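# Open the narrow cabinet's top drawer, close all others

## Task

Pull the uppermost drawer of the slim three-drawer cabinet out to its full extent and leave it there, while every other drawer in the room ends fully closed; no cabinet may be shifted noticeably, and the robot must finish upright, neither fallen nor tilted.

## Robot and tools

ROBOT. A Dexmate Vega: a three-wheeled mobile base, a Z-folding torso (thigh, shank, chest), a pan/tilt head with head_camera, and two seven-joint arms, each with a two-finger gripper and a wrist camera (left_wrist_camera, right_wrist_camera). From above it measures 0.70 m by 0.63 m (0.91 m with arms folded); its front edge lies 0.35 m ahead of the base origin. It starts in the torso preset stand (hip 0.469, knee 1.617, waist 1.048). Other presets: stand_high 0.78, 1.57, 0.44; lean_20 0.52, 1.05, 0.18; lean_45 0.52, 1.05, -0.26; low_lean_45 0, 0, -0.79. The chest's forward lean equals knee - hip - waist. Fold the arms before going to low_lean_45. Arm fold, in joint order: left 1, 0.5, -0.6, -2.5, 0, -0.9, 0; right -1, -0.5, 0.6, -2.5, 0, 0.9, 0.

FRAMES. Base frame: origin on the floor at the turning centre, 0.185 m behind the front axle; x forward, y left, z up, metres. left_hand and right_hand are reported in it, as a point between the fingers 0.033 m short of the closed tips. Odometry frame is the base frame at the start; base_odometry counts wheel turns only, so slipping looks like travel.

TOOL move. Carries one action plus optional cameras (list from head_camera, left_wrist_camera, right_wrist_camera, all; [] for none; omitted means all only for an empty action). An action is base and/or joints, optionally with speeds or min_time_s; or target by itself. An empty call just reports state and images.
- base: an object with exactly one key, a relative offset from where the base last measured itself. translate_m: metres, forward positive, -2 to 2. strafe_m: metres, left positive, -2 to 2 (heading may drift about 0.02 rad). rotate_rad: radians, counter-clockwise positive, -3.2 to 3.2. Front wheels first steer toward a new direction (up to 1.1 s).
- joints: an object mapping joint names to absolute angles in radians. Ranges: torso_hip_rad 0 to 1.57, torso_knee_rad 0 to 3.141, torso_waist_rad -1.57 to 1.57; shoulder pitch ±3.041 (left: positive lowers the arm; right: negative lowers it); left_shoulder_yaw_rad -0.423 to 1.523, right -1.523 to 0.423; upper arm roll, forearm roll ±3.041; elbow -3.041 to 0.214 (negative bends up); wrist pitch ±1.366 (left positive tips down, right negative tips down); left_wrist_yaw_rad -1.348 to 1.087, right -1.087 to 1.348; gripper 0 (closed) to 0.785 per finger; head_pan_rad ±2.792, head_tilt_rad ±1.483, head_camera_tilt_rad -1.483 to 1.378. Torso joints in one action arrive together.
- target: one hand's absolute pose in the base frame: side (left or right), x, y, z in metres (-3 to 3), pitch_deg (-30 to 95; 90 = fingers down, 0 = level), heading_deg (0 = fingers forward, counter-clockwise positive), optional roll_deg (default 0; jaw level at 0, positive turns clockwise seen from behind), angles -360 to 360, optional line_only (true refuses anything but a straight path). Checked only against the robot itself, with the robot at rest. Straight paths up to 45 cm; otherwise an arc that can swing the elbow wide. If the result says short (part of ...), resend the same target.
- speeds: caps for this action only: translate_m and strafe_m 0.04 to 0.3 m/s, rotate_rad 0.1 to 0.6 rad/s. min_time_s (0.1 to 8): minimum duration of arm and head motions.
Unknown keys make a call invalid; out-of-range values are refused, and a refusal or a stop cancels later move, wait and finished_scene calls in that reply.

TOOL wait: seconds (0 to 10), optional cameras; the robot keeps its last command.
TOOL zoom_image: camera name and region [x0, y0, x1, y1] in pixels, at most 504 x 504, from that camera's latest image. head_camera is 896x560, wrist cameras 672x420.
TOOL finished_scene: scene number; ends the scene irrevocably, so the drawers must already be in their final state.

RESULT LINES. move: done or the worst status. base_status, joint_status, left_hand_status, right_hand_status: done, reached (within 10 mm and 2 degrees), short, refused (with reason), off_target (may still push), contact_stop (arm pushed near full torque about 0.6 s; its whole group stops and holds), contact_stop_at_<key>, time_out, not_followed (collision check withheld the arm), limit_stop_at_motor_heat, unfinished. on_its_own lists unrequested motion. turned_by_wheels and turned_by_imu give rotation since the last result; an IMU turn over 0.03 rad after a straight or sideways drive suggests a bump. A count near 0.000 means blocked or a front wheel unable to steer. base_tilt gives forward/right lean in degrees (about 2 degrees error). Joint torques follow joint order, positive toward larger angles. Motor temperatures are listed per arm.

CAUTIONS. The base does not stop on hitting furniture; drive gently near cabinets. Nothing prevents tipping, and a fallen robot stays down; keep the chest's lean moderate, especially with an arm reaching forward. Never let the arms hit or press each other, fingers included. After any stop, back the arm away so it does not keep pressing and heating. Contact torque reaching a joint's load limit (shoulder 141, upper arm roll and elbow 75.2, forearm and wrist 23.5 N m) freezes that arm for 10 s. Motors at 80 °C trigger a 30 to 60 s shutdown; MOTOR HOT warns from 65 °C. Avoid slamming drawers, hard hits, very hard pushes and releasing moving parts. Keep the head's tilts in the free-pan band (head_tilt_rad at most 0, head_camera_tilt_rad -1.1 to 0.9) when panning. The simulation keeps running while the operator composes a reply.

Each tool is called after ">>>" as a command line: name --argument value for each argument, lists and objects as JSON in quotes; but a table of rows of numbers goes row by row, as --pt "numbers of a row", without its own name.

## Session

>>> move --joints '{"head_pan_rad": 0.0, "head_camera_tilt_rad": 0.25}' --cameras '["head_camera"]'

>>> move --joints '{"head_pan_rad": 1.3, "head_camera_tilt_rad": 0.25}' --cameras '["head_camera"]'

>>> move --joints '{"head_pan_rad": 2.6, "head_camera_tilt_rad": 0.25}' --cameras '["head_camera"]'

>>> move --joints '{"head_pan_rad": -2.6, "head_camera_tilt_rad": 0.25}' --cameras '["head_camera"]'

>>> move --joints '{"head_pan_rad": -1.3, "head_camera_tilt_rad": 0.25}' --cameras '["head_camera"]'

Scene clock: 0.80 s.
Joint torques (N m): left_arm=[4.13 0.45 -0.21 -2.26 -0.07 -2.78 0.13] | right_arm=[-4.51 -0.96 0.21 -3.65 0.03 2.6 -0.21]
Motor temperatures (°C): left_arm=[31 31 31 26 40 35 41] | right_arm=[30 27 32 31 36 36 33]
move: done
base_odometry: x=+0.000 y=+0.000 heading=+0.000
turned_by_wheels: +0.000
turned_by_imu: +0.000
base_tilt: forward=+0.0 right=+0.7
base_status: not commanded
joint_positions: torso_hip_rad=+0.469 torso_knee_rad=+1.617 torso_waist_rad=+1.048 left_shoulder_pitch_rad=+2.189 left_shoulder_yaw_rad=-0.007 left_upper_arm_roll_rad=+0.016 left_elbow_rad=-1.090 left_forearm_roll_rad=+0.013 left_wrist_pitch_rad=-0.515 left_wrist_yaw_rad=+0.020 left_gripper_rad=+0.005 right_shoulder_pitch_rad=-2.209 right_shoulder_yaw_rad=-0.016 right_upper_arm_roll_rad=+0.009 right_elbow_rad=-1.106 right_forearm_roll_rad=-0.010 right_wrist_pitch_rad=+0.494 right_wrist_yaw_rad=-0.018 right_gripper_rad=+0.005 head_pan_rad=+0.000 head_tilt_rad=+0.000 head_camera_tilt_rad=+0.250
joint_status: all done
chest: x=-0.0111 y=+0.0000 z=+1.4155 quat_wxyz=(+0.999, +0.000, +0.050, +0.000) (m; base frame)
left_hand: x=+0.2066 y=+0.2195 z=+0.6100 quat_wxyz=(+0.429, +0.002, +0.903, +0.000) pitch_deg=+39.1 heading_deg=-0.2 roll_deg=+0.1 back=up (m; base frame)
right_hand: x=+0.1929 y=-0.2468 z=+0.6050 quat_wxyz=(+0.418, -0.007, +0.908, -0.015) pitch_deg=+40.6 heading_deg=-1.6 roll_deg=-2.5 back=up (m; base frame)
pictures: head_camera

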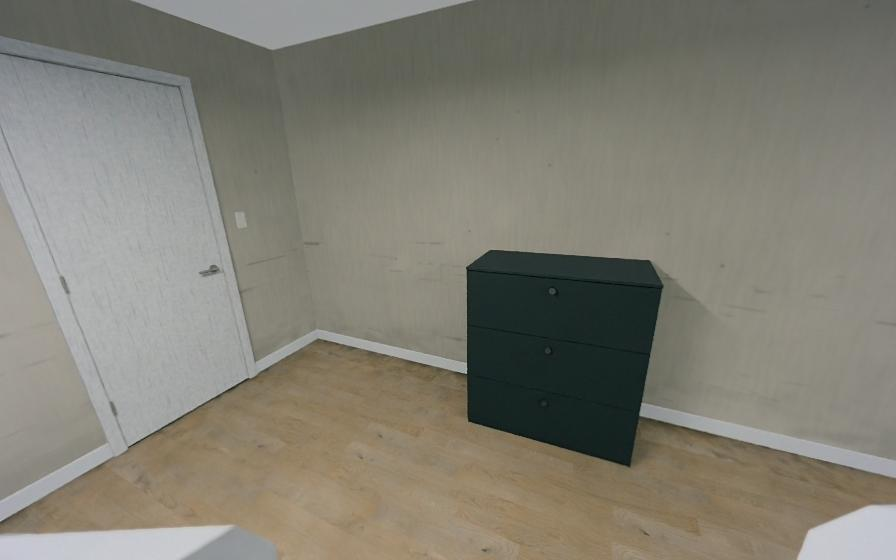

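Scene clock: 2.33 s.
Joint torques (N m): left_arm=[4.56 -1.33 -0.82 -3.69 0.15 -2.01 -0.31] | right_arm=[-4.75 -1.8 0.46 -3.07 0.04 2.23 -0.22]
move: done
base_odometry: x=+0.000 y=+0.000 heading=+0.000
turned_by_wheels: +0.000
turned_by_imu: +0.000
base_tilt: forward=+0.1 right=+0.8
base_status: not commanded
joint_positions: torso_hip_rad=+0.469 torso_knee_rad=+1.617 torso_waist_rad=+1.048 left_shoulder_pitch_rad=+2.189 left_shoulder_yaw_rad=-0.007 left_upper_arm_roll_rad=+0.016 left_elbow_rad=-1.090 left_forearm_roll_rad=+0.013 left_wrist_pitch_rad=-0.515 left_wrist_yaw_rad=+0.020 left_gripper_rad=+0.005 right_shoulder_pitch_rad=-2.209 right_shoulder_yaw_rad=-0.016 right_upper_arm_roll_rad=+0.009 right_elbow_rad=-1.106 right_forearm_roll_rad=-0.010 right_wrist_pitch_rad=+0.494 right_wrist_yaw_rad=-0.018 right_gripper_rad=+0.005 head_pan_rad=+1.300 head_tilt_rad=+0.000 head_camera_tilt_rad=+0.250
joint_status: all done
chest: x=-0.0111 y=+0.0000 z=+1.4155 quat_wxyz=(+0.999, +0.000, +0.050, +0.000) (m; base frame)
left_hand: x=+0.2066 y=+0.2195 z=+0.6100 quat_wxyz=(+0.429, +0.002, +0.903, +0.000) pitch_deg=+39.1 heading_deg=-0.2 roll_deg=+0.1 back=up (m; base frame)
right_hand: x=+0.1929 y=-0.2468 z=+0.6050 quat_wxyz=(+0.418, -0.007, +0.908, -0.015) pitch_deg=+40.6 heading_deg=-1.6 roll_deg=-2.5 back=up (m; base frame)
pictures: head_camera

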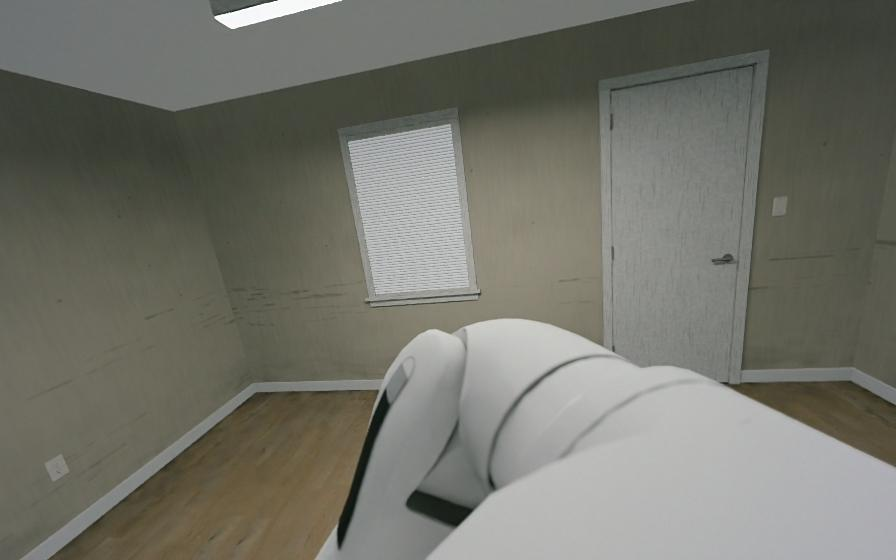

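Scene clock: 3.87 s.
Joint torques (N m): left_arm=[4.4 -0.31 -0.74 -1.43 0.24 -2.75 -0.11] | right_arm=[-4.23 -1.97 0.69 -2.25 0.08 1.95 -0.26]
move: done
base_odometry: x=+0.000 y=+0.000 heading=+0.000
turned_by_wheels: +0.000
turned_by_imu: +0.000
base_tilt: forward=+0.0 right=+0.7
base_status: not commanded
joint_positions: torso_hip_rad=+0.469 torso_knee_rad=+1.617 torso_waist_rad=+1.048 left_shoulder_pitch_rad=+2.189 left_shoulder_yaw_rad=-0.007 left_upper_arm_roll_rad=+0.016 left_elbow_rad=-1.090 left_forearm_roll_rad=+0.013 left_wrist_pitch_rad=-0.515 left_wrist_yaw_rad=+0.020 left_gripper_rad=+0.005 right_shoulder_pitch_rad=-2.209 right_shoulder_yaw_rad=-0.016 right_upper_arm_roll_rad=+0.009 right_elbow_rad=-1.106 right_forearm_roll_rad=-0.010 right_wrist_pitch_rad=+0.494 right_wrist_yaw_rad=-0.018 right_gripper_rad=+0.005 head_pan_rad=+2.600 head_tilt_rad=+0.000 head_camera_tilt_rad=+0.250
joint_status: all done
chest: x=-0.0111 y=+0.0000 z=+1.4155 quat_wxyz=(+0.999, +0.000, +0.050, +0.000) (m; base frame)
left_hand: x=+0.2066 y=+0.2195 z=+0.6100 quat_wxyz=(+0.429, +0.002, +0.903, +0.000) pitch_deg=+39.1 heading_deg=-0.2 roll_deg=+0.1 back=up (m; base frame)
right_hand: x=+0.1929 y=-0.2468 z=+0.6050 quat_wxyz=(+0.418, -0.007, +0.908, -0.015) pitch_deg=+40.6 heading_deg=-1.6 roll_deg=-2.5 back=up (m; base frame)
pictures: head_camera

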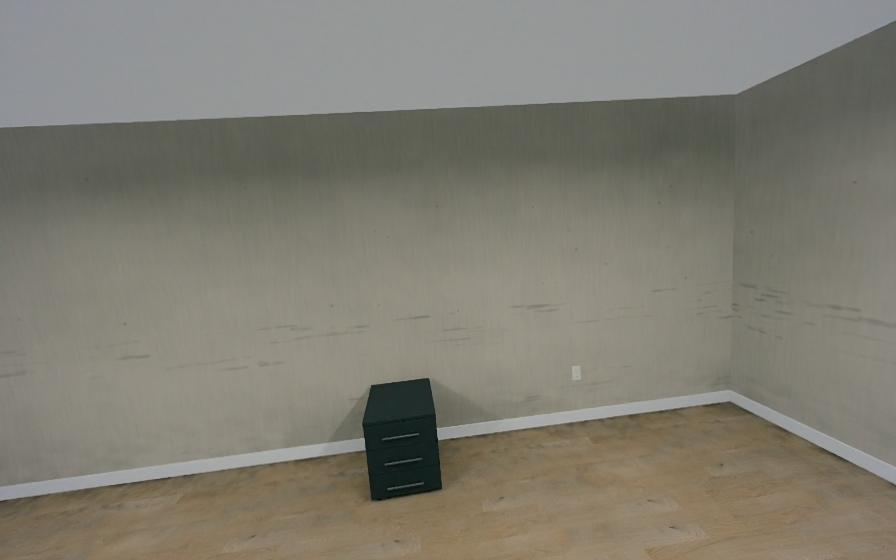

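Scene clock: 8.00 s.
Joint torques (N m): left_arm=[5.28 -1.43 -0.53 -2.28 0.24 -1.8 -0.03] | right_arm=[-4.22 -1.96 0.16 -3.01 0.14 2.38 -0.14]
move: done
base_odometry: x=+0.000 y=+0.000 heading=+0.000
turned_by_wheels: +0.000
turned_by_imu: +0.000
base_tilt: forward=+0.0 right=+0.8
base_status: not commanded
joint_positions: torso_hip_rad=+0.469 torso_knee_rad=+1.617 torso_waist_rad=+1.048 left_shoulder_pitch_rad=+2.189 left_shoulder_yaw_rad=-0.007 left_upper_arm_roll_rad=+0.016 left_elbow_rad=-1.090 left_forearm_roll_rad=+0.013 left_wrist_pitch_rad=-0.515 left_wrist_yaw_rad=+0.020 left_gripper_rad=+0.005 right_shoulder_pitch_rad=-2.209 right_shoulder_yaw_rad=-0.016 right_upper_arm_roll_rad=+0.009 right_elbow_rad=-1.106 right_forearm_roll_rad=-0.010 right_wrist_pitch_rad=+0.494 right_wrist_yaw_rad=-0.018 right_gripper_rad=+0.005 head_pan_rad=-2.600 head_tilt_rad=+0.000 head_camera_tilt_rad=+0.250
joint_status: all done
chest: x=-0.0111 y=+0.0000 z=+1.4155 quat_wxyz=(+0.999, +0.000, +0.050, +0.000) (m; base frame)
left_hand: x=+0.2066 y=+0.2195 z=+0.6100 quat_wxyz=(+0.429, +0.002, +0.903, +0.000) pitch_deg=+39.1 heading_deg=-0.2 roll_deg=+0.1 back=up (m; base frame)
right_hand: x=+0.1929 y=-0.2468 z=+0.6050 quat_wxyz=(+0.418, -0.007, +0.908, -0.015) pitch_deg=+40.6 heading_deg=-1.6 roll_deg=-2.5 back=up (m; base frame)
pictures: head_camera

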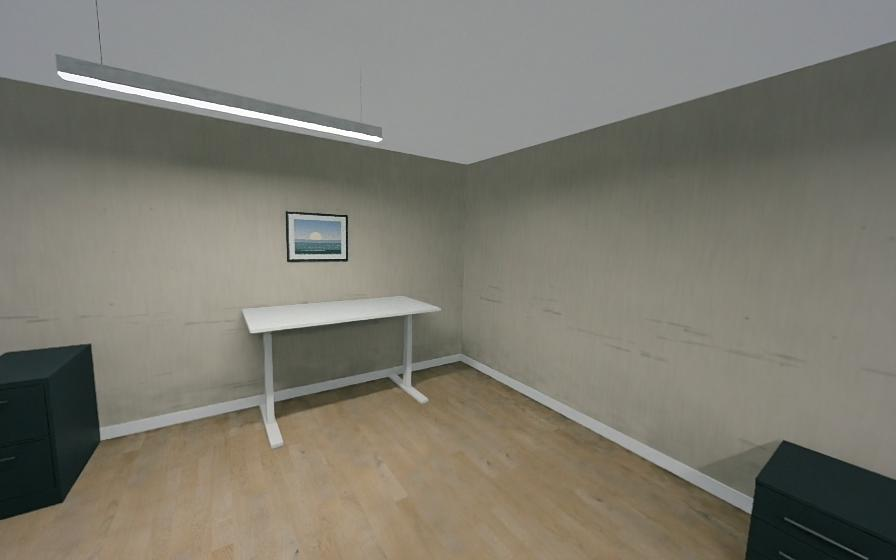

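Scene clock: 9.53 s.
Joint torques (N m): left_arm=[4.51 -1.15 -1.6 -3.56 -0.01 -1.84 -0.22] | right_arm=[-4.41 -1.4 0.63 -2.33 0.08 2 -0.23]
move: done
base_odometry: x=+0.000 y=+0.000 heading=+0.000
turned_by_wheels: +0.000
turned_by_imu: +0.000
base_tilt: forward=+0.1 right=+0.7
base_status: not commanded
joint_positions: torso_hip_rad=+0.469 torso_knee_rad=+1.617 torso_waist_rad=+1.048 left_shoulder_pitch_rad=+2.189 left_shoulder_yaw_rad=-0.007 left_upper_arm_roll_rad=+0.016 left_elbow_rad=-1.090 left_forearm_roll_rad=+0.013 left_wrist_pitch_rad=-0.515 left_wrist_yaw_rad=+0.020 left_gripper_rad=+0.005 right_shoulder_pitch_rad=-2.209 right_shoulder_yaw_rad=-0.016 right_upper_arm_roll_rad=+0.009 right_elbow_rad=-1.106 right_forearm_roll_rad=-0.010 right_wrist_pitch_rad=+0.494 right_wrist_yaw_rad=-0.018 right_gripper_rad=+0.005 head_pan_rad=-1.300 head_tilt_rad=+0.000 head_camera_tilt_rad=+0.250
joint_status: all done
chest: x=-0.0111 y=+0.0000 z=+1.4155 quat_wxyz=(+0.999, +0.000, +0.050, +0.000) (m; base frame)
left_hand: x=+0.2066 y=+0.2195 z=+0.6100 quat_wxyz=(+0.429, +0.002, +0.903, +0.000) pitch_deg=+39.1 heading_deg=-0.2 roll_deg=+0.1 back=up (m; base frame)
right_hand: x=+0.1929 y=-0.2468 z=+0.6050 quat_wxyz=(+0.418, -0.007, +0.908, -0.015) pitch_deg=+40.6 heading_deg=-1.6 roll_deg=-2.5 back=up (m; base frame)
pictures: head_camera

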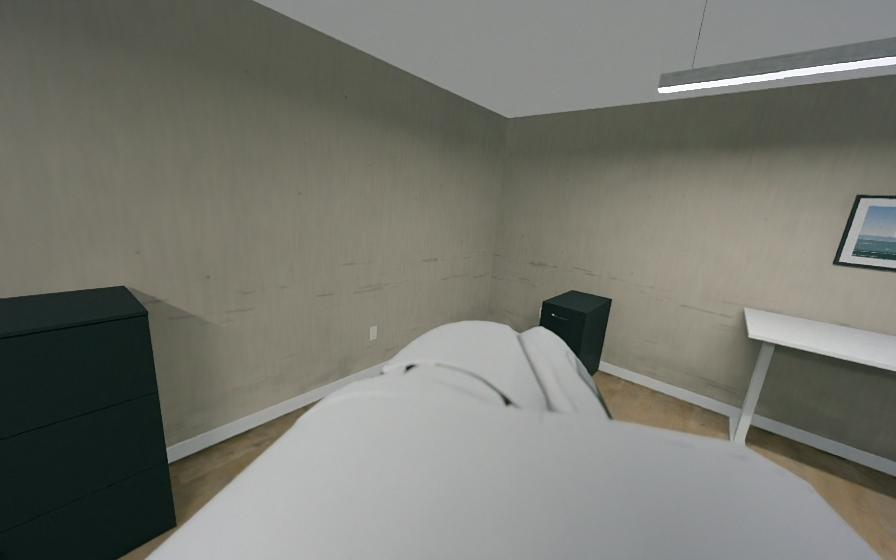

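>>> move --base '{"rotate_rad": 2.8}' --joints '{"torso_hip_rad": 0.0, "torso_knee_rad": 0.4, "torso_waist_rad": 0.0, "head_pan_rad": 0.0, "head_camera_tilt_rad": 0.2, "left_shoulder_pitch_rad": 1.9, "left_shoulder_yaw_rad": 0.15, "left_elbow_rad": -1.9, "left_wrist_pitch_rad": -0.3, "right_shoulder_pitch_rad": -1.545, "right_shoulder_yaw_rad": -0.163, "right_upper_arm_roll_rad": -0.183, "right_elbow_rad": -1.412, "right_forearm_roll_rad": -1.375, "right_wrist_pitch_rad": -0.15, "right_wrist_yaw_rad": -0.299, "right_gripper_rad": 0.4}' --cameras '["head_camera", "right_wrist_camera"]'

Scene clock: 17.17 s.
Joint torques (N m): left_arm=[-6.38 3.37 -2.69 -6.84 0.18 -2.42 0.01] | right_arm=[17.04 -3.37 -2.4 -7.71 -0.43 -0.64 -2.77]
move: done
base_odometry: x=+0.003 y=+0.000 heading=+2.809
turned_by_wheels: +2.809
turned_by_imu: +2.793
base_tilt: forward=+0.0 right=+0.8
base_status: done
joint_positions: torso_hip_rad=+0.001 torso_knee_rad=+0.400 torso_waist_rad=+0.000 left_shoulder_pitch_rad=+1.900 left_shoulder_yaw_rad=+0.150 left_upper_arm_roll_rad=+0.016 left_elbow_rad=-1.900 left_forearm_roll_rad=+0.013 left_wrist_pitch_rad=-0.300 left_wrist_yaw_rad=+0.020 left_gripper_rad=+0.005 right_shoulder_pitch_rad=-1.546 right_shoulder_yaw_rad=-0.163 right_upper_arm_roll_rad=-0.182 right_elbow_rad=-1.411 right_forearm_roll_rad=-1.373 right_wrist_pitch_rad=-0.149 right_wrist_yaw_rad=-0.298 right_gripper_rad=+0.400 head_pan_rad=+0.000 head_tilt_rad=+0.000 head_camera_tilt_rad=+0.200
joint_status: all done
chest: x=-0.0574 y=+0.0000 z=+1.0668 quat_wxyz=(+0.980, +0.000, +0.198, +0.000) (m; base frame)
left_hand: x=+0.4190 y=+0.2219 z=+0.6046 quat_wxyz=(+0.669, +0.074, +0.739, +0.010) pitch_deg=+6.0 heading_deg=-4.9 roll_deg=+6.6 back=up (m; base frame)
right_hand: x=+0.4784 y=-0.2302 z=+0.4483 quat_wxyz=(+0.431, -0.560, +0.564, -0.428) pitch_deg=+15.3 heading_deg=+0.0 roll_deg=-89.6 (m; base frame)
pictures: head_camera, right_wrist_camera

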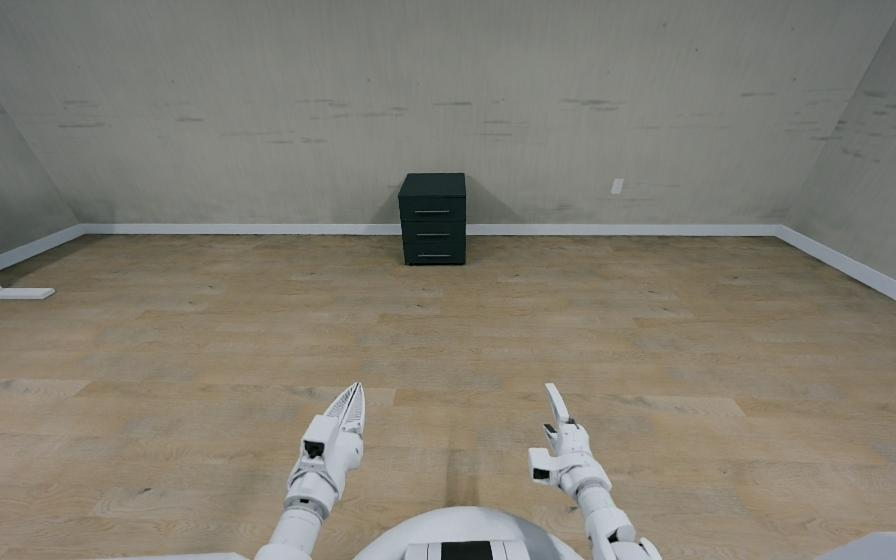

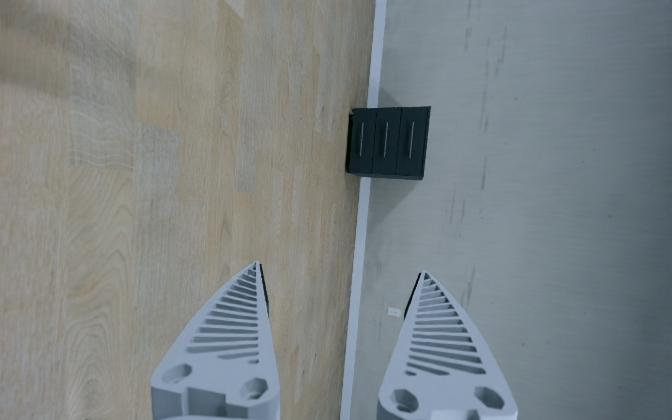

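>>> move --base '{"strafe_m": -0.12}'

>>> move --base '{"translate_m": 1.15}' --joints '{"left_shoulder_pitch_rad": 1.545, "left_shoulder_yaw_rad": 0.163, "left_upper_arm_roll_rad": 0.183, "left_elbow_rad": -1.412, "left_forearm_roll_rad": 1.375, "left_wrist_pitch_rad": 0.15, "left_wrist_yaw_rad": 0.299, "left_gripper_rad": 0.4, "head_camera_tilt_rad": 0.75}' --cameras '["head_camera", "left_wrist_camera"]'

Scene clock: 20.47 s.
Joint torques (N m): left_arm=[-6.57 3.03 -1.46 -6.23 -0.22 -2.44 -0.09] | right_arm=[18.49 -2.88 -2.25 -7.87 -0.3 -0.12 -2.63]
move: done
base_odometry: x=+0.043 y=+0.113 heading=+2.806
turned_by_wheels: -0.003
turned_by_imu: -0.001
base_tilt: forward=+0.0 right=+0.8
base_status: done
joint_positions: torso_hip_rad=+0.001 torso_knee_rad=+0.400 torso_waist_rad=+0.000 left_shoulder_pitch_rad=+1.900 left_shoulder_yaw_rad=+0.150 left_upper_arm_roll_rad=+0.016 left_elbow_rad=-1.900 left_forearm_roll_rad=+0.013 left_wrist_pitch_rad=-0.300 left_wrist_yaw_rad=+0.020 left_gripper_rad=+0.005 right_shoulder_pitch_rad=-1.545 right_shoulder_yaw_rad=-0.163 right_upper_arm_roll_rad=-0.183 right_elbow_rad=-1.412 right_forearm_roll_rad=-1.375 right_wrist_pitch_rad=-0.150 right_wrist_yaw_rad=-0.299 right_gripper_rad=+0.400 head_pan_rad=+0.000 head_tilt_rad=+0.000 head_camera_tilt_rad=+0.200
joint_status: not commanded
chest: x=-0.0574 y=+0.0000 z=+1.0667 quat_wxyz=(+0.980, +0.000, +0.198, +0.000) (m; base frame)
left_hand: x=+0.4190 y=+0.2219 z=+0.6047 quat_wxyz=(+0.669, +0.074, +0.739, +0.010) pitch_deg=+6.0 heading_deg=-4.9 roll_deg=+6.6 back=up (m; base frame)
right_hand: x=+0.4790 y=-0.2302 z=+0.4491 quat_wxyz=(+0.431, -0.561, +0.563, -0.429) pitch_deg=+15.2 heading_deg=+0.0 roll_deg=-89.7 (m; base frame)

Scene clock: 26.40 s.
Joint torques (N m): left_arm=[-13.1 2.44 -0.11 -6.21 0.47 -0.1 1.28] | right_arm=[16.66 -3.57 -1.97 -6.95 -0.15 0.34 -2.66]
move: done
base_odometry: x=-1.044 y=+0.490 heading=+2.806
turned_by_wheels: +0.001
turned_by_imu: +0.000
base_tilt: forward=+0.0 right=+0.8
base_status: done
joint_positions: torso_hip_rad=+0.001 torso_knee_rad=+0.400 torso_waist_rad=+0.000 left_shoulder_pitch_rad=+1.546 left_shoulder_yaw_rad=+0.163 left_upper_arm_roll_rad=+0.182 left_elbow_rad=-1.413 left_forearm_roll_rad=+1.372 left_wrist_pitch_rad=+0.149 left_wrist_yaw_rad=+0.298 left_gripper_rad=+0.400 right_shoulder_pitch_rad=-1.545 right_shoulder_yaw_rad=-0.163 right_upper_arm_roll_rad=-0.183 right_elbow_rad=-1.412 right_forearm_roll_rad=-1.375 right_wrist_pitch_rad=-0.150 right_wrist_yaw_rad=-0.299 right_gripper_rad=+0.400 head_pan_rad=+0.000 head_tilt_rad=+0.000 head_camera_tilt_rad=+0.750
joint_status: all done
chest: x=-0.0574 y=+0.0000 z=+1.0667 quat_wxyz=(+0.980, +0.000, +0.198, +0.000) (m; base frame)
left_hand: x=+0.4788 y=+0.2299 z=+0.4491 quat_wxyz=(+0.431, +0.560, +0.564, +0.428) pitch_deg=+15.2 heading_deg=-0.1 roll_deg=+89.5 (m; base frame)
right_hand: x=+0.4790 y=-0.2302 z=+0.4491 quat_wxyz=(+0.431, -0.561, +0.563, -0.429) pitch_deg=+15.2 heading_deg=+0.0 roll_deg=-89.7 (m; base frame)
pictures: head_camera, left_wrist_camera

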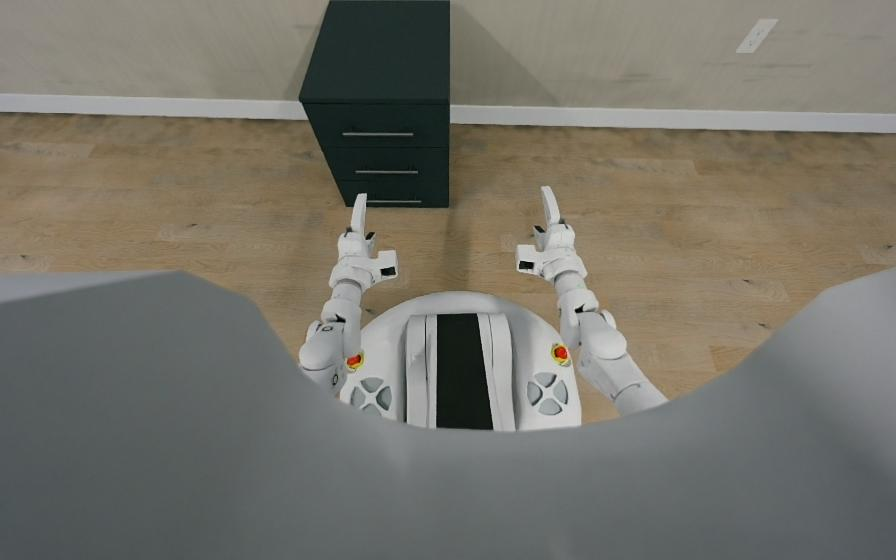

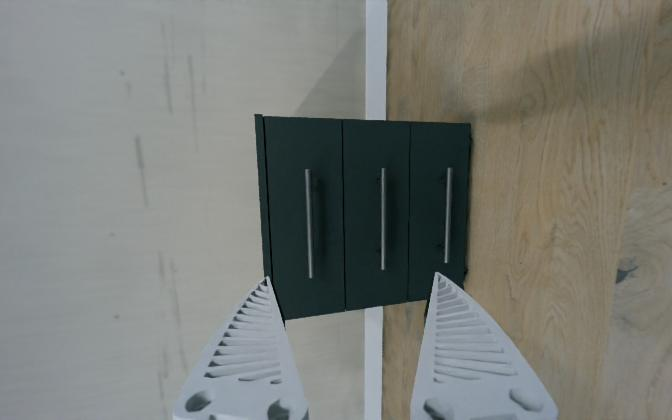

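>>> move --base '{"translate_m": 0.245}' --speeds '{"translate_m": 0.2}' --cameras '["head_camera", "left_wrist_camera"]'

Scene clock: 31.00 s.
Joint torques (N m): left_arm=[-12.18 2.58 0.12 -5.1 0.54 0.82 1.39] | right_arm=[16.9 -2.91 -2.29 -6.79 -0.23 -0.34 -2.6]
move: done
base_odometry: x=-1.275 y=+0.571 heading=+2.807
turned_by_wheels: +0.001
turned_by_imu: +0.001
base_tilt: forward=+0.1 right=+0.8
base_status: done
joint_positions: torso_hip_rad=+0.001 torso_knee_rad=+0.400 torso_waist_rad=+0.000 left_shoulder_pitch_rad=+1.545 left_shoulder_yaw_rad=+0.163 left_upper_arm_roll_rad=+0.183 left_elbow_rad=-1.412 left_forearm_roll_rad=+1.375 left_wrist_pitch_rad=+0.150 left_wrist_yaw_rad=+0.299 left_gripper_rad=+0.400 right_shoulder_pitch_rad=-1.545 right_shoulder_yaw_rad=-0.163 right_upper_arm_roll_rad=-0.183 right_elbow_rad=-1.412 right_forearm_roll_rad=-1.375 right_wrist_pitch_rad=-0.150 right_wrist_yaw_rad=-0.299 right_gripper_rad=+0.400 head_pan_rad=+0.000 head_tilt_rad=+0.000 head_camera_tilt_rad=+0.750
joint_status: not commanded
chest: x=-0.0574 y=+0.0000 z=+1.0667 quat_wxyz=(+0.980, +0.000, +0.198, +0.000) (m; base frame)
left_hand: x=+0.4792 y=+0.2299 z=+0.4493 quat_wxyz=(+0.431, +0.560, +0.563, +0.429) pitch_deg=+15.1 heading_deg=-0.1 roll_deg=+89.7 (m; base frame)
right_hand: x=+0.4791 y=-0.2302 z=+0.4491 quat_wxyz=(+0.431, -0.561, +0.563, -0.429) pitch_deg=+15.2 heading_deg=+0.0 roll_deg=-89.7 (m; base frame)
pictures: head_camera, left_wrist_camera

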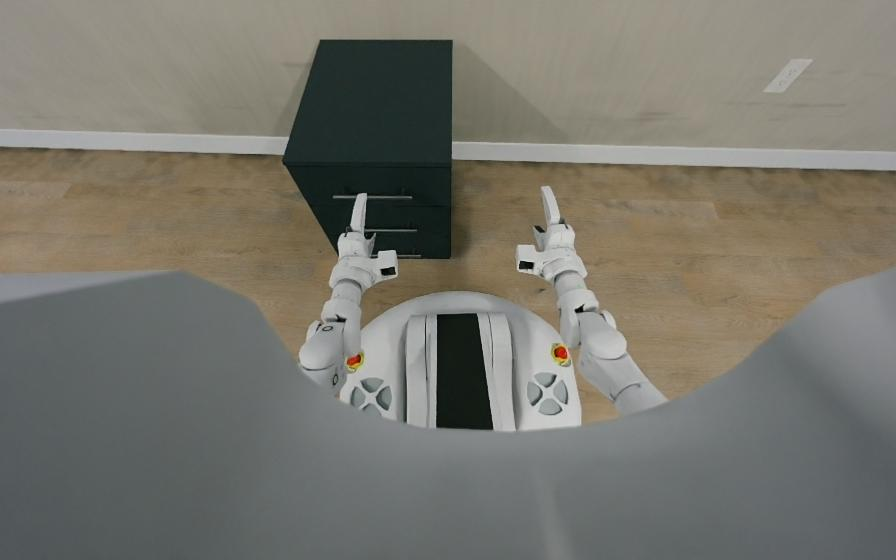

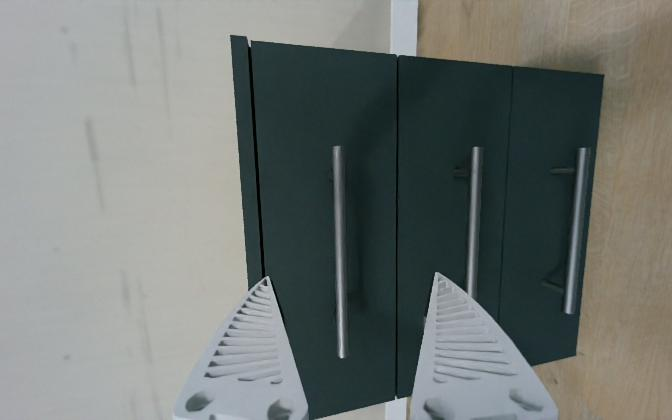

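>>> move --target '{"side": "left", "x": 0.548, "y": 0.24, "z": 0.437, "pitch_deg": 15, "heading_deg": 0, "roll_deg": 90, "line_only": true}' --cameras '["head_camera", "left_wrist_camera"]'

>>> zoom_image --camera "head_camera" --region '[270, 130, 470, 280]'

Scene clock: 33.83 s.
Joint torques (N m): left_arm=[-16.29 -0.67 -0.27 -5.28 -0.18 -1.01 1.31] | right_arm=[18.51 -1.88 -2.03 -7.67 -0.28 -0.22 -2.55]
move: done
base_odometry: x=-1.275 y=+0.571 heading=+2.807
turned_by_wheels: +0.000
turned_by_imu: +0.000
base_tilt: forward=+0.0 right=+0.7
base_status: not commanded
joint_positions: torso_hip_rad=+0.001 torso_knee_rad=+0.400 torso_waist_rad=+0.000 left_shoulder_pitch_rad=+1.319 left_shoulder_yaw_rad=+0.152 left_upper_arm_roll_rad=+0.187 left_elbow_rad=-1.154 left_forearm_roll_rad=+1.356 left_wrist_pitch_rad=+0.107 left_wrist_yaw_rad=+0.328 left_gripper_rad=+0.400 right_shoulder_pitch_rad=-1.545 right_shoulder_yaw_rad=-0.163 right_upper_arm_roll_rad=-0.183 right_elbow_rad=-1.412 right_forearm_roll_rad=-1.375 right_wrist_pitch_rad=-0.150 right_wrist_yaw_rad=-0.299 right_gripper_rad=+0.400 head_pan_rad=+0.000 head_tilt_rad=+0.000 head_camera_tilt_rad=+0.750
joint_status: not commanded
chest: x=-0.0574 y=+0.0000 z=+1.0667 quat_wxyz=(+0.980, +0.000, +0.198, +0.000) (m; base frame)
left_hand: x=+0.5469 y=+0.2401 z=+0.4368 quat_wxyz=(+0.430, +0.561, +0.561, +0.430) pitch_deg=+15.0 heading_deg=+0.0 roll_deg=-90.0 (m; base frame)
left_hand_status: reached (straight line, planned for 1.2 s): 1 mm and 0.0 deg off.
right_hand: x=+0.4791 y=-0.2302 z=+0.4491 quat_wxyz=(+0.431, -0.561, +0.563, -0.429) pitch_deg=+15.2 heading_deg=+0.0 roll_deg=-89.7 (m; base frame)
pictures: head_camera, left_wrist_camera

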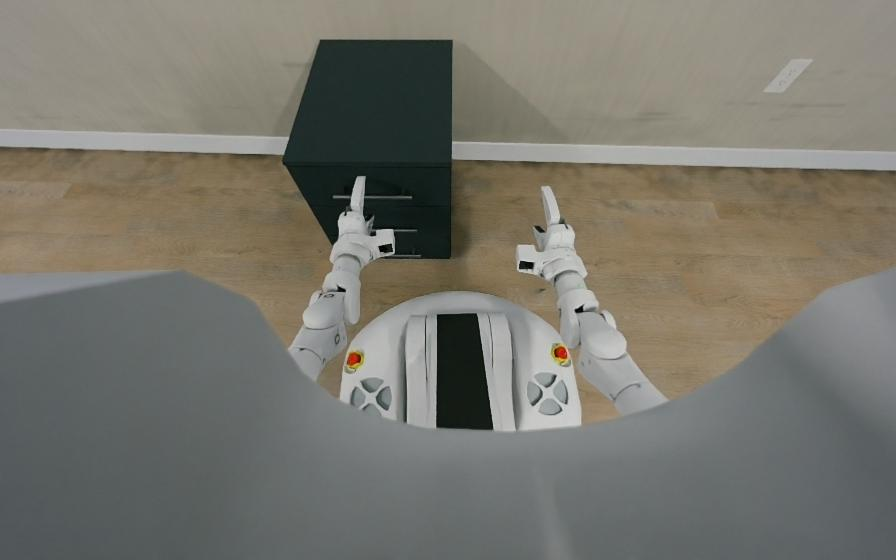

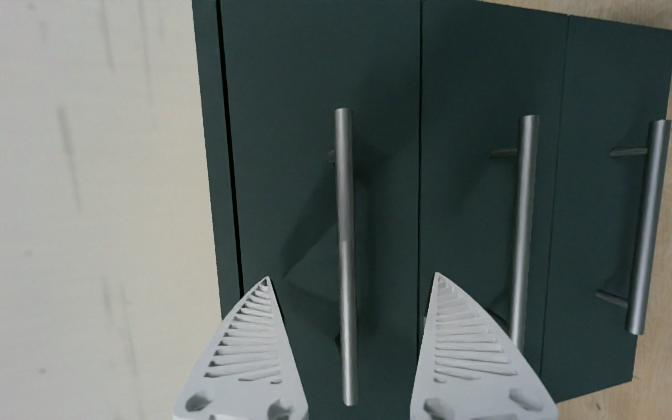

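Scaled by 2.520 from the camera's 896x560 image, which has a finer 960x600 frame.

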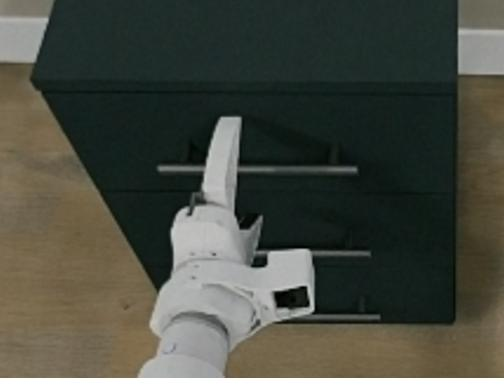

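>>> move --target '{"side": "left", "x": 0.557, "y": 0.24, "z": 0.438, "pitch_deg": 15, "heading_deg": 0, "roll_deg": 90, "line_only": true}'

>>> move --joints '{"left_gripper_rad": 0.0}' --cameras '["head_camera", "left_wrist_camera"]'

Scene clock: 35.33 s.
Joint torques (N m): left_arm=[-17.69 -1.47 0.45 -4.99 0.03 -0.12 0.97] | right_arm=[16.81 -2.17 -1.78 -7.15 -0.43 -1.12 -2.64]
move: done
base_odometry: x=-1.275 y=+0.571 heading=+2.807
turned_by_wheels: +0.000
turned_by_imu: +0.000
base_tilt: forward=+0.0 right=+0.7
base_status: not commanded
joint_positions: torso_hip_rad=+0.001 torso_knee_rad=+0.400 torso_waist_rad=+0.000 left_shoulder_pitch_rad=+1.293 left_shoulder_yaw_rad=+0.149 left_upper_arm_roll_rad=+0.188 left_elbow_rad=-1.129 left_forearm_roll_rad=+1.355 left_wrist_pitch_rad=+0.104 left_wrist_yaw_rad=+0.327 left_gripper_rad=+0.400 right_shoulder_pitch_rad=-1.545 right_shoulder_yaw_rad=-0.163 right_upper_arm_roll_rad=-0.183 right_elbow_rad=-1.412 right_forearm_roll_rad=-1.375 right_wrist_pitch_rad=-0.150 right_wrist_yaw_rad=-0.299 right_gripper_rad=+0.400 head_pan_rad=+0.000 head_tilt_rad=+0.000 head_camera_tilt_rad=+0.750
joint_status: not commanded
chest: x=-0.0574 y=+0.0000 z=+1.0667 quat_wxyz=(+0.980, +0.000, +0.198, +0.000) (m; base frame)
left_hand: x=+0.5556 y=+0.2402 z=+0.4376 quat_wxyz=(+0.430, +0.561, +0.561, +0.430) pitch_deg=+15.0 heading_deg=+0.0 roll_deg=-90.0 (m; base frame)
left_hand_status: reached (straight line, planned for 0.4 s): 2 mm and 0.0 deg off.
right_hand: x=+0.4791 y=-0.2302 z=+0.4491 quat_wxyz=(+0.431, -0.561, +0.563, -0.429) pitch_deg=+15.2 heading_deg=+0.0 roll_deg=-89.7 (m; base frame)

Scene clock: 36.30 s.
Joint torques (N m): left_arm=[-15.87 -2.36 -0.01 -5.77 -0.04 -0.13 1.46] | right_arm=[16.59 -2.8 -1.56 -7.61 -0.33 -0.01 -2.48]
move: done
base_odometry: x=-1.275 y=+0.571 heading=+2.807
turned_by_wheels: +0.000
turned_by_imu: +0.000
base_tilt: forward=+0.0 right=+0.8
base_status: not commanded
joint_positions: torso_hip_rad=+0.001 torso_knee_rad=+0.400 torso_waist_rad=+0.000 left_shoulder_pitch_rad=+1.290 left_shoulder_yaw_rad=+0.149 left_upper_arm_roll_rad=+0.188 left_elbow_rad=-1.126 left_forearm_roll_rad=+1.355 left_wrist_pitch_rad=+0.104 left_wrist_yaw_rad=+0.326 left_gripper_rad=+0.000 right_shoulder_pitch_rad=-1.545 right_shoulder_yaw_rad=-0.163 right_upper_arm_roll_rad=-0.183 right_elbow_rad=-1.412 right_forearm_roll_rad=-1.375 right_wrist_pitch_rad=-0.150 right_wrist_yaw_rad=-0.299 right_gripper_rad=+0.400 head_pan_rad=+0.000 head_tilt_rad=+0.000 head_camera_tilt_rad=+0.750
joint_status: all done
chest: x=-0.0574 y=+0.0000 z=+1.0667 quat_wxyz=(+0.980, +0.000, +0.198, +0.000) (m; base frame)
left_hand: x=+0.5567 y=+0.2402 z=+0.4378 quat_wxyz=(+0.430, +0.561, +0.561, +0.430) pitch_deg=+15.0 heading_deg=+0.0 roll_deg=-90.0 (m; base frame)
right_hand: x=+0.4791 y=-0.2302 z=+0.4491 quat_wxyz=(+0.431, -0.561, +0.563, -0.429) pitch_deg=+15.2 heading_deg=+0.0 roll_deg=-89.7 (m; base frame)
pictures: head_camera, left_wrist_camera

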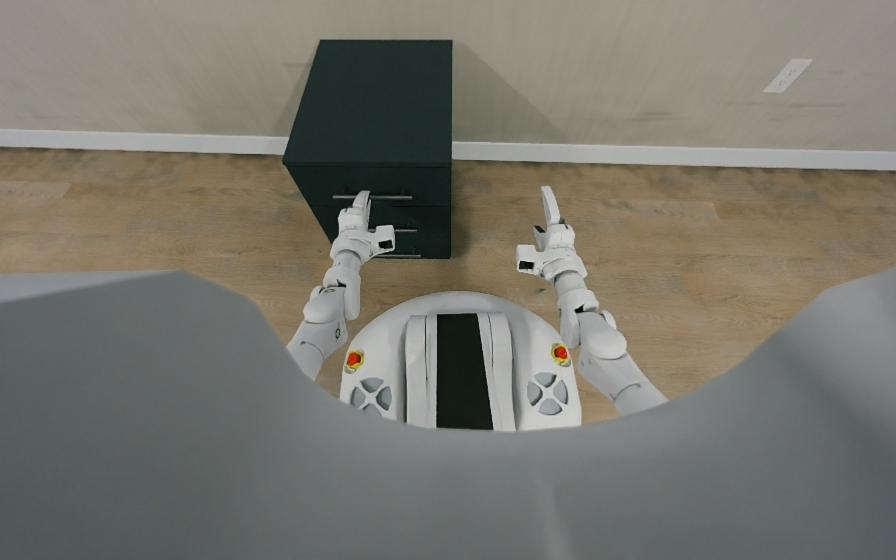

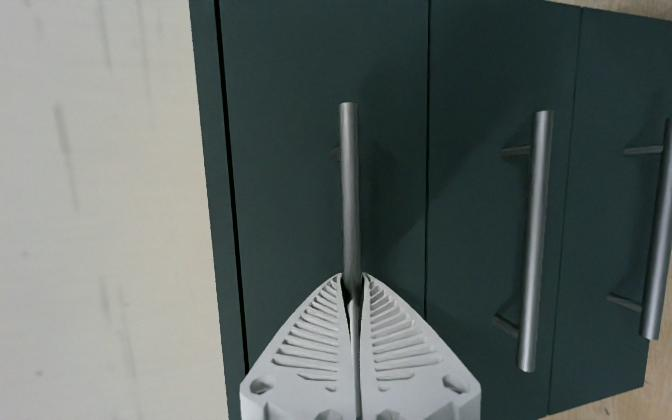

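>>> move --base '{"translate_m": -0.32}' --speeds '{"translate_m": 0.11}' --cameras '["head_camera", "left_wrist_camera"]'

Scene clock: 40.33 s.
Joint torques (N m): left_arm=[-11.24 -2.82 1.48 -6.68 0.91 -3.13 1.22] | right_arm=[17.43 -3.87 -2.48 -7.11 -0.47 0.16 -2.47]
move: done
base_odometry: x=-0.973 y=+0.466 heading=+2.808
turned_by_wheels: +0.001
turned_by_imu: +0.002
base_tilt: forward=+0.0 right=+0.7
base_status: done
joint_positions: torso_hip_rad=+0.001 torso_knee_rad=+0.400 torso_waist_rad=+0.000 left_shoulder_pitch_rad=+1.289 left_shoulder_yaw_rad=+0.149 left_upper_arm_roll_rad=+0.188 left_elbow_rad=-1.126 left_forearm_roll_rad=+1.354 left_wrist_pitch_rad=+0.105 left_wrist_yaw_rad=+0.326 left_gripper_rad=+0.000 right_shoulder_pitch_rad=-1.545 right_shoulder_yaw_rad=-0.163 right_upper_arm_roll_rad=-0.183 right_elbow_rad=-1.412 right_forearm_roll_rad=-1.375 right_wrist_pitch_rad=-0.150 right_wrist_yaw_rad=-0.299 right_gripper_rad=+0.400 head_pan_rad=+0.000 head_tilt_rad=+0.000 head_camera_tilt_rad=+0.750
joint_status: not commanded
chest: x=-0.0574 y=+0.0000 z=+1.0667 quat_wxyz=(+0.980, +0.000, +0.198, +0.000) (m; base frame)
left_hand: x=+0.5569 y=+0.2407 z=+0.4379 quat_wxyz=(+0.430, +0.561, +0.561, +0.431) pitch_deg=+15.0 heading_deg=+0.1 roll_deg=-90.0 (m; base frame)
right_hand: x=+0.4791 y=-0.2302 z=+0.4492 quat_wxyz=(+0.431, -0.561, +0.563, -0.429) pitch_deg=+15.2 heading_deg=+0.0 roll_deg=-89.7 (m; base frame)
pictures: head_camera, left_wrist_camera

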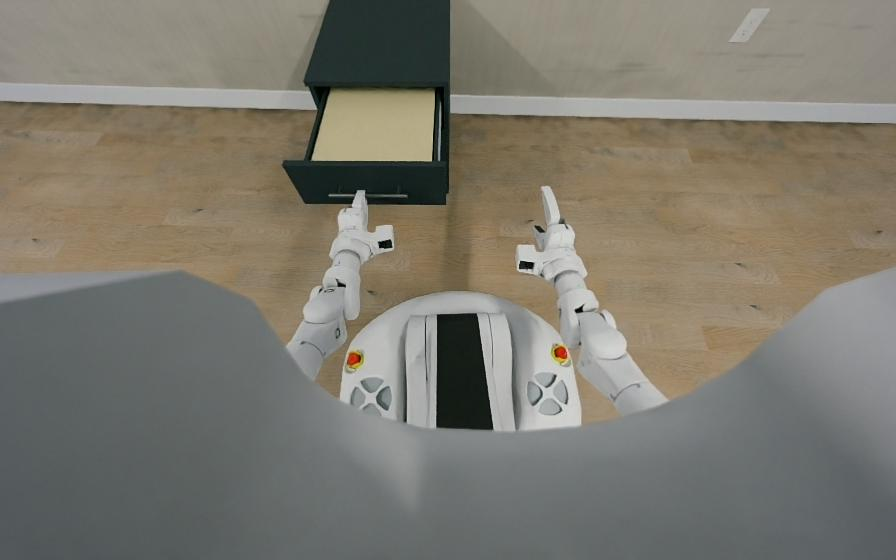

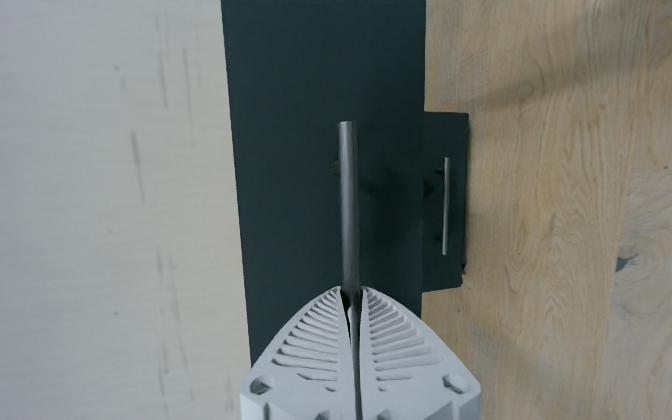

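>>> move --base '{"translate_m": -0.09}' --speeds '{"translate_m": 0.05}' --cameras '["head_camera", "left_wrist_camera"]'

Scene clock: 43.07 s.
Joint torques (N m): left_arm=[-11.24 -0.77 -0.19 -6.37 0.02 -0.23 0.83] | right_arm=[15.56 -1.58 -1.79 -6.6 -0.33 -0.01 -2.57]
move: done
base_odometry: x=-0.888 y=+0.437 heading=+2.809
turned_by_wheels: +0.001
turned_by_imu: +0.001
base_tilt: forward=+0.0 right=+0.8
base_status: done
joint_positions: torso_hip_rad=+0.001 torso_knee_rad=+0.400 torso_waist_rad=+0.000 left_shoulder_pitch_rad=+1.289 left_shoulder_yaw_rad=+0.149 left_upper_arm_roll_rad=+0.188 left_elbow_rad=-1.126 left_forearm_roll_rad=+1.355 left_wrist_pitch_rad=+0.104 left_wrist_yaw_rad=+0.326 left_gripper_rad=+0.000 right_shoulder_pitch_rad=-1.545 right_shoulder_yaw_rad=-0.163 right_upper_arm_roll_rad=-0.183 right_elbow_rad=-1.412 right_forearm_roll_rad=-1.375 right_wrist_pitch_rad=-0.150 right_wrist_yaw_rad=-0.299 right_gripper_rad=+0.400 head_pan_rad=+0.000 head_tilt_rad=+0.000 head_camera_tilt_rad=+0.750
joint_status: not commanded
chest: x=-0.0575 y=+0.0000 z=+1.0667 quat_wxyz=(+0.980, +0.000, +0.198, +0.000) (m; base frame)
left_hand: x=+0.5570 y=+0.2402 z=+0.4380 quat_wxyz=(+0.430, +0.561, +0.561, +0.431) pitch_deg=+15.0 heading_deg=+0.0 roll_deg=-90.0 (m; base frame)
right_hand: x=+0.4791 y=-0.2302 z=+0.4492 quat_wxyz=(+0.431, -0.561, +0.563, -0.429) pitch_deg=+15.2 heading_deg=+0.0 roll_deg=-89.7 (m; base frame)
pictures: head_camera, left_wrist_camera

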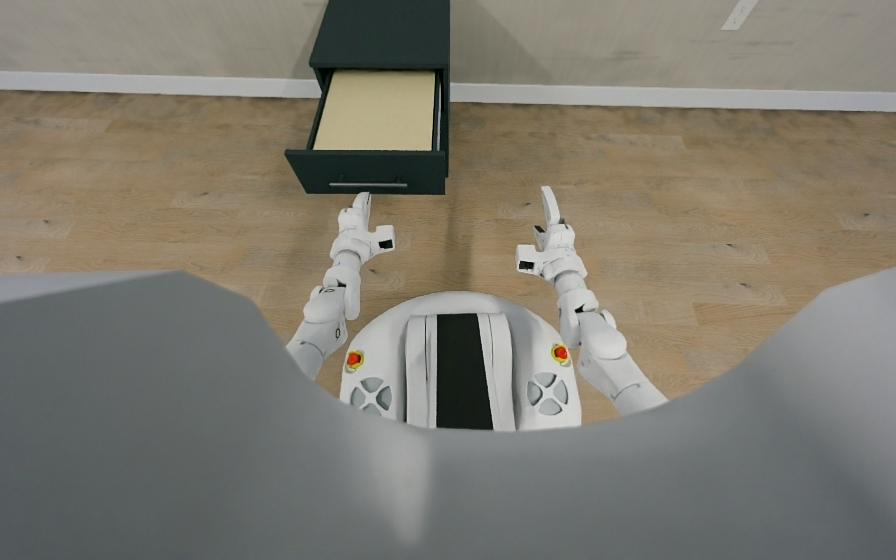

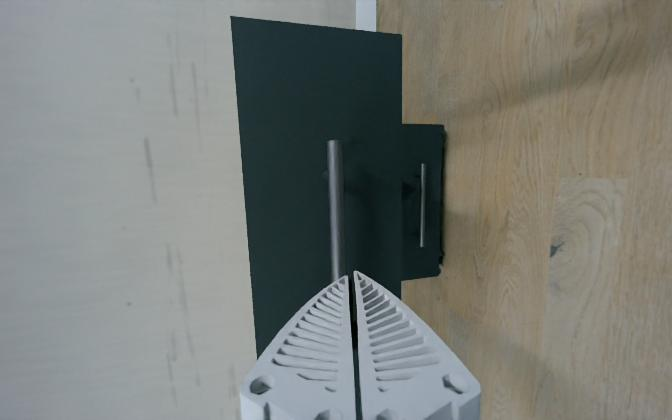

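>>> zoom_image --camera "head_camera" --region '[270, 40, 470, 210]'

Scaled by 2.520 from the camera's 896x560 image, which has a finer 960x600 frame.

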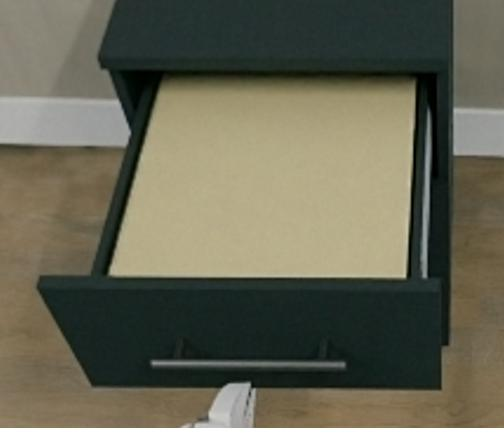

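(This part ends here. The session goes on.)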